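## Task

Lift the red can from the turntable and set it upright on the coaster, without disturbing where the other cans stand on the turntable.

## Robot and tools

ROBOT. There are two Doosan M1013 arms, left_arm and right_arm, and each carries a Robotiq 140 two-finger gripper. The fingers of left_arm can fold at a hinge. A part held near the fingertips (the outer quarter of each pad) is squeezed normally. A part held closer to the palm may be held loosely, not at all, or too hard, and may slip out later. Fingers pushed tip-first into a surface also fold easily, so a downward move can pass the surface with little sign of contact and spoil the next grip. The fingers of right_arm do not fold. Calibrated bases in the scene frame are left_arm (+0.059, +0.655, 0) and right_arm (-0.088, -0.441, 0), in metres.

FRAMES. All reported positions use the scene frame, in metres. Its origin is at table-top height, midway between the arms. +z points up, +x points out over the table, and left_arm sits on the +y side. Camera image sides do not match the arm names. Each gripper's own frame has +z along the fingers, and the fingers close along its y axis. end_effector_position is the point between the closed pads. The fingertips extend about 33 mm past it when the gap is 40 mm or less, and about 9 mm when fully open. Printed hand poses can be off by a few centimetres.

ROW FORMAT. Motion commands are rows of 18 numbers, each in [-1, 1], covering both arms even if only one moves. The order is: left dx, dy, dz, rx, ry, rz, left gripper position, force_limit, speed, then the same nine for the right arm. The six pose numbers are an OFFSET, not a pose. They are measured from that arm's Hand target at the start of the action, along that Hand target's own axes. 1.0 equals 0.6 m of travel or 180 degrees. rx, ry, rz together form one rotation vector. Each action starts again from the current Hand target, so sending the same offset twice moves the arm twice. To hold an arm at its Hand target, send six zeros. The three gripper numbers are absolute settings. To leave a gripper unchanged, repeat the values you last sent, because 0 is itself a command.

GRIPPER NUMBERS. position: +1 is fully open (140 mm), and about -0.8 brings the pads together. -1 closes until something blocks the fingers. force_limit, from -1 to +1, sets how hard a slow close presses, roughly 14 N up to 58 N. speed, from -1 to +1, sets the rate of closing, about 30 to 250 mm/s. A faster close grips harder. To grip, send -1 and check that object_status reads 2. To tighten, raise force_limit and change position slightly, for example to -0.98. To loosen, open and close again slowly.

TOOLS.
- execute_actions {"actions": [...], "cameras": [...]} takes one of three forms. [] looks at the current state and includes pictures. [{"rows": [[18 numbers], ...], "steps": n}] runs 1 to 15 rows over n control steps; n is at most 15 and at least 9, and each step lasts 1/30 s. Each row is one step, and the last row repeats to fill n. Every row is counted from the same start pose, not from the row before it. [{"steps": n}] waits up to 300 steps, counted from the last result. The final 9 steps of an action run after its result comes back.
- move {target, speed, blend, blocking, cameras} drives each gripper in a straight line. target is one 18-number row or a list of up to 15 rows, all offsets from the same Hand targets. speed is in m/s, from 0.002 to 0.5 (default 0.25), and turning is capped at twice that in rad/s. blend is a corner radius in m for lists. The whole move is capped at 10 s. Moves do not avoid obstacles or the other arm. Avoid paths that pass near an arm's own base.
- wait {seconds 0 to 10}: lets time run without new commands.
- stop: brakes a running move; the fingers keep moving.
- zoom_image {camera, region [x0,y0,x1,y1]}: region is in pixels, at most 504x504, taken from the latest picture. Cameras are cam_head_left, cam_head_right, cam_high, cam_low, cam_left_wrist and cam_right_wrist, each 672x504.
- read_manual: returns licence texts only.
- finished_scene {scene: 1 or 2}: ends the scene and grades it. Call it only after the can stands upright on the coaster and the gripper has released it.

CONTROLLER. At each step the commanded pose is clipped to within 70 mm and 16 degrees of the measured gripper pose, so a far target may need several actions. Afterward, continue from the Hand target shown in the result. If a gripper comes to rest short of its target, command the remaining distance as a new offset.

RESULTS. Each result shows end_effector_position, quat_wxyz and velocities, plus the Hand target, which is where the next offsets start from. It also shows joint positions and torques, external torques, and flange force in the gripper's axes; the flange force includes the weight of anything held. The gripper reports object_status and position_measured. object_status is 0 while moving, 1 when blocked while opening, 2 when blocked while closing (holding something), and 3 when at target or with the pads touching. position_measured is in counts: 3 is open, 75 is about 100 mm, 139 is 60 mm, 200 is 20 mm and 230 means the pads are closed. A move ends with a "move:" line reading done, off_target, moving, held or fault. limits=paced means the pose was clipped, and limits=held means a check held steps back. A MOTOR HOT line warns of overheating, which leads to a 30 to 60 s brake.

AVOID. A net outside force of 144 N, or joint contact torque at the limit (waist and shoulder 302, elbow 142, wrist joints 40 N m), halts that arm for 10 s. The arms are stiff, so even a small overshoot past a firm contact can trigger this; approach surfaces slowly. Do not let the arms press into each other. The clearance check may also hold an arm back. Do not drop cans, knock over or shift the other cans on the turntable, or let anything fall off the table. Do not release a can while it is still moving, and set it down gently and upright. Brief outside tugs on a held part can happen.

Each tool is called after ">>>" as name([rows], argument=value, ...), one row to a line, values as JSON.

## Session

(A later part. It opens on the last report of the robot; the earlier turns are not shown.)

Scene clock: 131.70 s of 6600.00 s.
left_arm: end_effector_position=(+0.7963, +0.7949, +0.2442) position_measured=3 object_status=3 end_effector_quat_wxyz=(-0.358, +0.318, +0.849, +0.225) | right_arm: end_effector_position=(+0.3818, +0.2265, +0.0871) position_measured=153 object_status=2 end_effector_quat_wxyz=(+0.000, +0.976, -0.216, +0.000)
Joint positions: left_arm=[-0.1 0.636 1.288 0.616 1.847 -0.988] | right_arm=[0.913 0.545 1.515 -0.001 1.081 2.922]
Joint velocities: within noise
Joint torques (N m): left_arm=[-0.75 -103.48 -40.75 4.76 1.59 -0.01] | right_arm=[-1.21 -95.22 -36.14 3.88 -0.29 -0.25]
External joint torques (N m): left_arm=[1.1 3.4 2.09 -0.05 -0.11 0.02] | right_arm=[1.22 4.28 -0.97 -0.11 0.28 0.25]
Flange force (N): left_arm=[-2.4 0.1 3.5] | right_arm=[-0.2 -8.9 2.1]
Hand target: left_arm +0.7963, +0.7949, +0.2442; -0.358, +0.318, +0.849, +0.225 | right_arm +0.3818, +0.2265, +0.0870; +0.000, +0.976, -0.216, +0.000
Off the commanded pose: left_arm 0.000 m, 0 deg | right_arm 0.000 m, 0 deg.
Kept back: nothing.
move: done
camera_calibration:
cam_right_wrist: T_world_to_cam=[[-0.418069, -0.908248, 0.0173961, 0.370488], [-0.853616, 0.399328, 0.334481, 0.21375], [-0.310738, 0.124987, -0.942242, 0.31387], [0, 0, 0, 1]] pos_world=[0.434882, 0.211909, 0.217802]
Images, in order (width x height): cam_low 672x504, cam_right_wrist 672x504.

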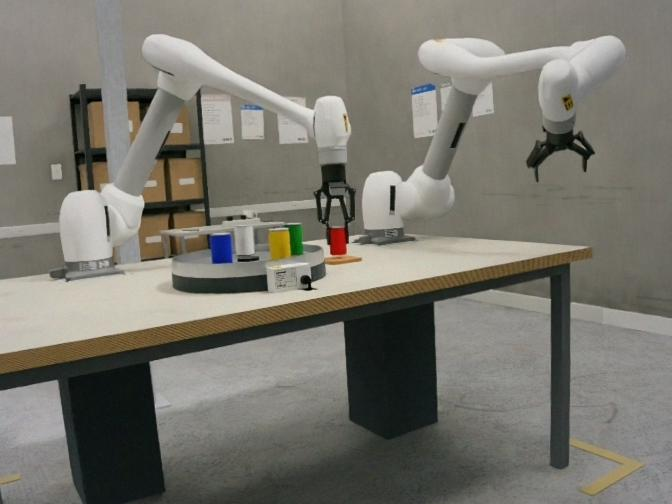

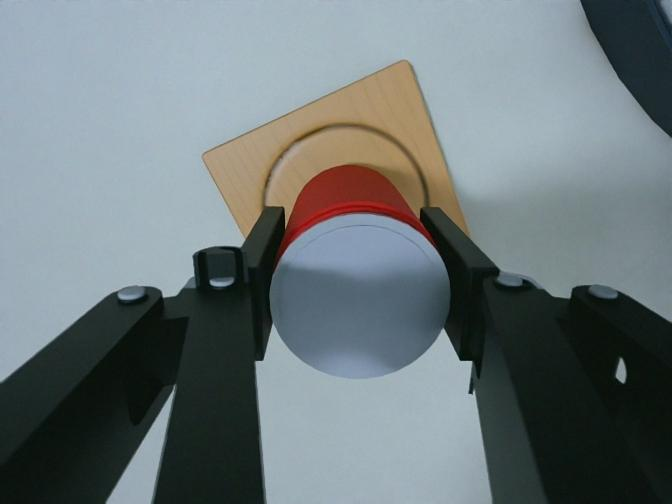

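>>> zoom_image(camera="cam_low", region=[320, 245, 366, 268])

>>> zoom_image(camera="cam_right_wrist", region=[250, 100, 460, 250])

Scaled by 10.957 from the camera's 672x504 image, which has a finer 960x720 frame.

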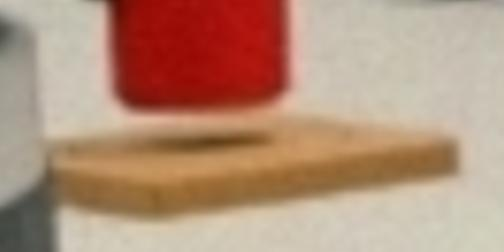

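Scaled by 2.400 from the camera's 672x504 image, which has a finer 960x720 frame.

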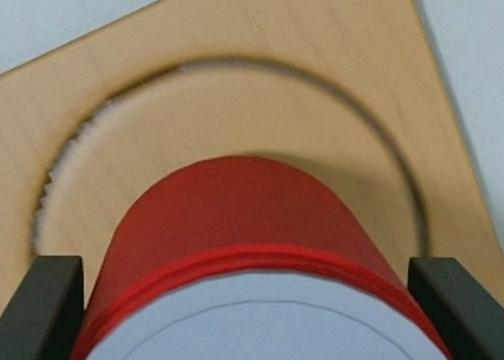

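>>> move(target=[0,0,0,0,0,0,1,0,0, 0,-0.0025,0.0145,0,0,0,-1,0,-1], speed=0.04, cameras=["cam_low"])

>>> zoom_image(camera="cam_low", region=[320, 245, 366, 268])

Scene clock: 145.57 s of 6600.00 s.
left_arm: end_effector_position=(+0.7963, +0.7949, +0.2442) position_measured=3 object_status=3 end_effector_quat_wxyz=(-0.358, +0.318, +0.849, +0.225) | right_arm: end_effector_position=(+0.3824, +0.2279, +0.0784) position_measured=153 object_status=2 end_effector_quat_wxyz=(+0.000, +0.976, -0.216, +0.000)
Joint positions: left_arm=[-0.1 0.636 1.288 0.616 1.847 -0.988] | right_arm=[0.914 0.554 1.518 -0.001 1.069 2.923]
Joint velocities: within noise
Joint torques (N m): left_arm=[-0.64 -103.27 -40.75 4.77 1.62 0.01] | right_arm=[-1.34 -95.2 -36.56 3.88 0.13 -0.25]
External joint torques (N m): left_arm=[0.98 3.09 2.03 -0.05 -0.14 0] | right_arm=[1.32 3.73 -0.3 -0.14 -0.15 0.25]
Flange force (N): left_arm=[-2.1 -0.2 3.5] | right_arm=[-0.9 -6.2 2.9]
Hand target: left_arm +0.7963, +0.7949, +0.2442; -0.358, +0.318, +0.849, +0.225 | right_arm +0.3825, +0.2279, +0.0783; +0.000, +0.976, -0.216, +0.000
Off the commanded pose: left_arm 0.000 m, 0 deg | right_arm 0.000 m, 0 deg.
Kept back: nothing.
move: done
Images, in order (width x height): cam_low 672x504.

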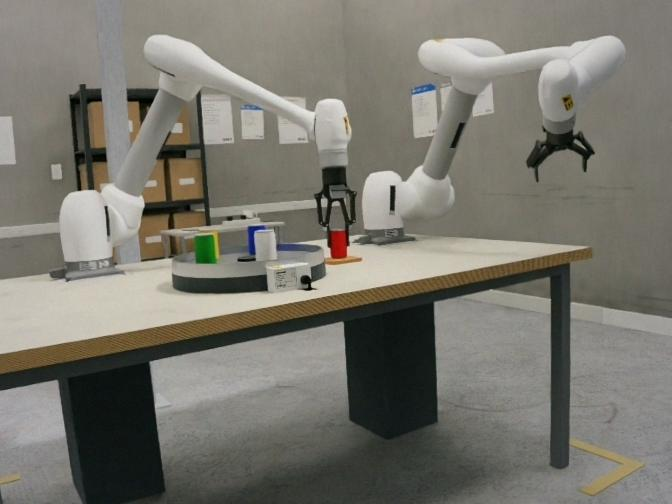

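Scaled by 10.957 from the camera's 672x504 image, which has a finer 960x720 frame.

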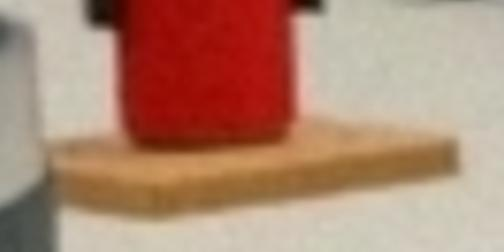

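>>> move(target=[0,0,0,0,0,0,1,0,0, 0,0,0.0055,0,0,0,-1,0,-1], speed=0.02, cameras=[])

Scene clock: 146.53 s of 6600.00 s.
left_arm: end_effector_position=(+0.7963, +0.7949, +0.2442) position_measured=3 object_status=3 end_effector_quat_wxyz=(-0.358, +0.318, +0.849, +0.225) | right_arm: end_effector_position=(+0.3825, +0.2279, +0.0751) position_measured=153 object_status=2 end_effector_quat_wxyz=(+0.000, +0.976, -0.216, +0.000)
Joint positions: left_arm=[-0.1 0.636 1.288 0.616 1.847 -0.988] | right_arm=[0.914 0.557 1.521 -0.001 1.064 2.923]
Joint velocities: within noise
Joint torques (N m): left_arm=[-0.78 -103.5 -40.79 4.78 1.64 0] | right_arm=[-0.61 -67.31 -24.43 4.25 -2.4 -0.19]
External joint torques (N m): left_arm=[0.7 3.42 2.09 -0.06 -0.16 0.01] | right_arm=[0.62 -24.27 -12.35 -0.51 2.39 0.19]
Flange force (N): left_arm=[-2.6 -0.2 3.3] | right_arm=[-1.5 2.6 -31.7]
Hand target: left_arm +0.7963, +0.7949, +0.2442; -0.358, +0.318, +0.849, +0.225 | right_arm +0.3825, +0.2279, +0.0750; +0.000, +0.976, -0.216, +0.000
Off the commanded pose: left_arm 0.000 m, 0 deg | right_arm 0.000 m, 0 deg.
Kept back: nothing.
move: done
No camera images: "cameras" was empty.

>>> move([
  [0,0,0,0,0,0,1,0,0, 0,0,0,0,0,0,0.2,0,-1],
  [0,0,0,0,0,0,1,0,0, 0,0,-0.27,0,0,0,0.2,0,-1],
], speed=[0.1, 0.2], cameras=["cam_right_wrist", "cam_head_left", "cam_head_right", "cam_low"])

Scene clock: 150.23 s of 6600.00 s.
left_arm: end_effector_position=(+0.7963, +0.7949, +0.2442) position_measured=3 object_status=3 end_effector_quat_wxyz=(-0.358, +0.318, +0.849, +0.225) | right_arm: end_effector_position=(+0.3823, +0.2278, +0.2369) position_measured=104 object_status=3 end_effector_quat_wxyz=(+0.000, +0.976, -0.216, +0.000)
Joint positions: left_arm=[-0.1 0.636 1.288 0.616 1.847 -0.988] | right_arm=[0.914 0.459 1.362 -0.001 1.32 2.923]
Joint velocities: within noise
Joint torques (N m): left_arm=[-0.86 -103.3 -40.85 4.8 1.64 -0.05] | right_arm=[-1.31 -88.58 -39 4.18 -0.4 -0.26]
External joint torques (N m): left_arm=[0.43 3.24 2.12 -0.07 -0.15 0.06] | right_arm=[1.32 2.12 -1.58 -0.06 0.39 0.26]
Flange force (N): left_arm=[-2.4 -0.6 3.2] | right_arm=[-0.6 -7.8 -1.7]
Hand target: left_arm +0.7963, +0.7949, +0.2442; -0.358, +0.318, +0.849, +0.225 | right_arm +0.3823, +0.2279, +0.2370; +0.000, +0.976, -0.216, +0.000
Off the commanded pose: left_arm 0.000 m, 0 deg | right_arm 0.000 m, 0 deg.
Kept back: nothing.
move: done
camera_calibration:
cam_right_wrist: T_world_to_cam=[[-0.41809, -0.908238, 0.0174681, 0.369293], [-0.853608, 0.399375, 0.334444, 0.163552], [-0.310731, 0.124917, -0.942254, 0.455047], [0, 0, 0, 1]] pos_world=[0.435404, 0.213245, 0.36762]
Images, in order (width x height): cam_head_left 672x504, cam_head_right 672x504, cam_low 672x504, cam_right_wrist 672x504.

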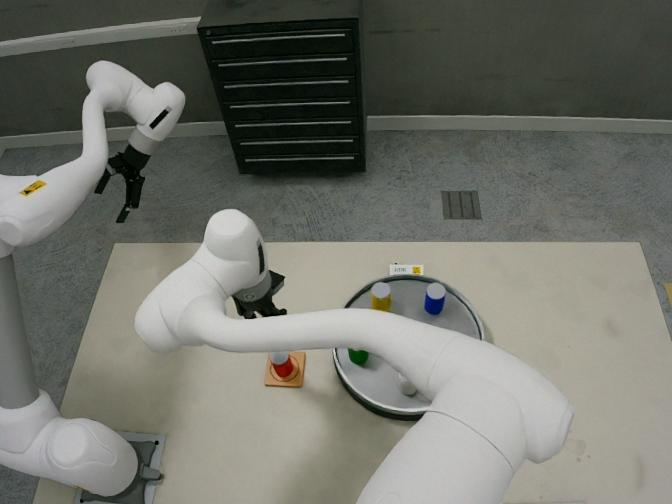

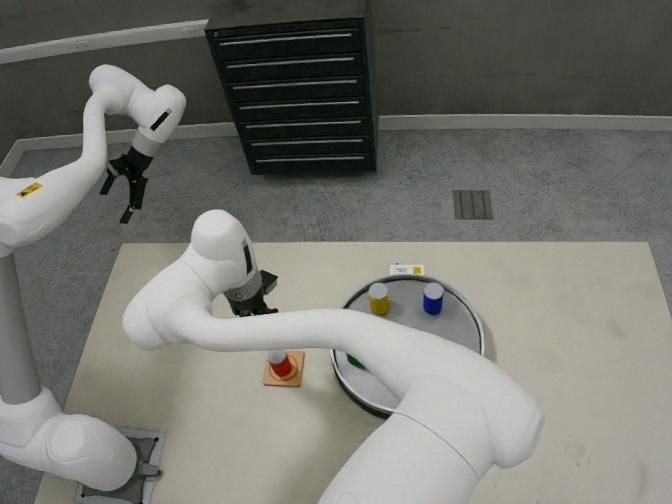

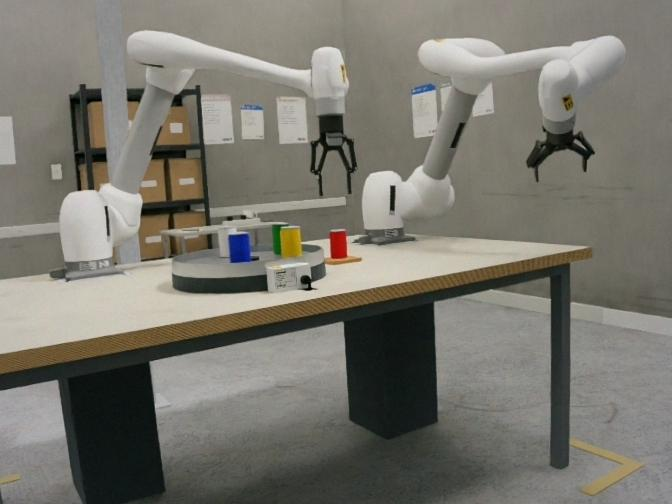

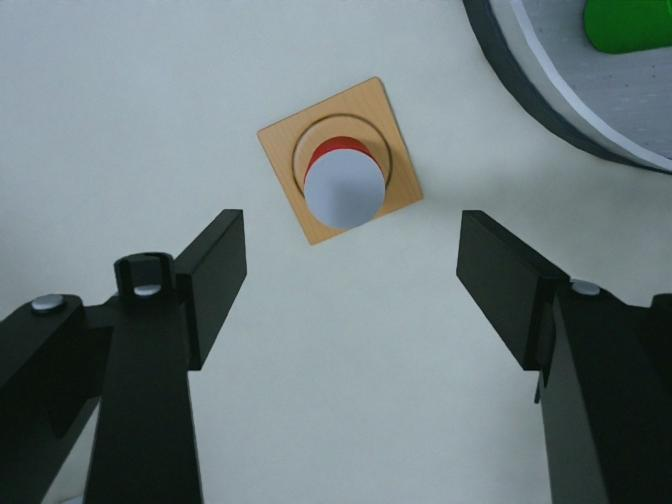

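>>> zoom_image(camera="cam_low", region=[160, 210, 380, 300])

>>> zoom_image(camera="cam_right_wrist", region=[230, 60, 440, 260])

Scaled by 2.291 from the camera's 672x504 image, which has a finer 960x720 frame.

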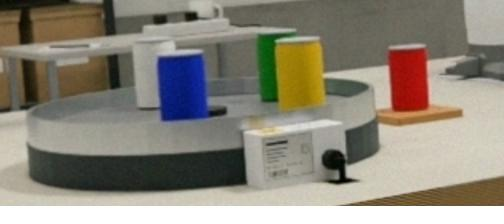

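Scaled by 2.400 from the camera's 672x504 image, which has a finer 960x720 frame.

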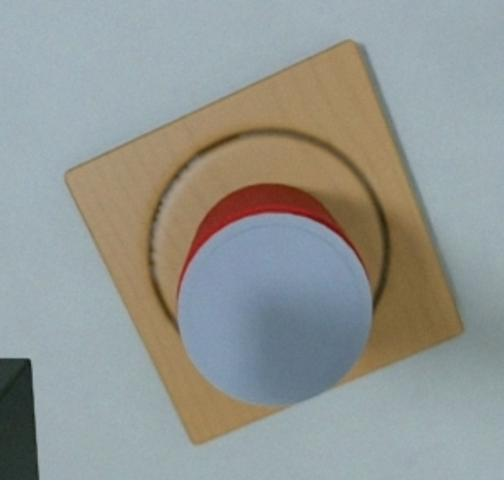

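>>> finished_scene(scene=1)

The scene is finished: the task was done.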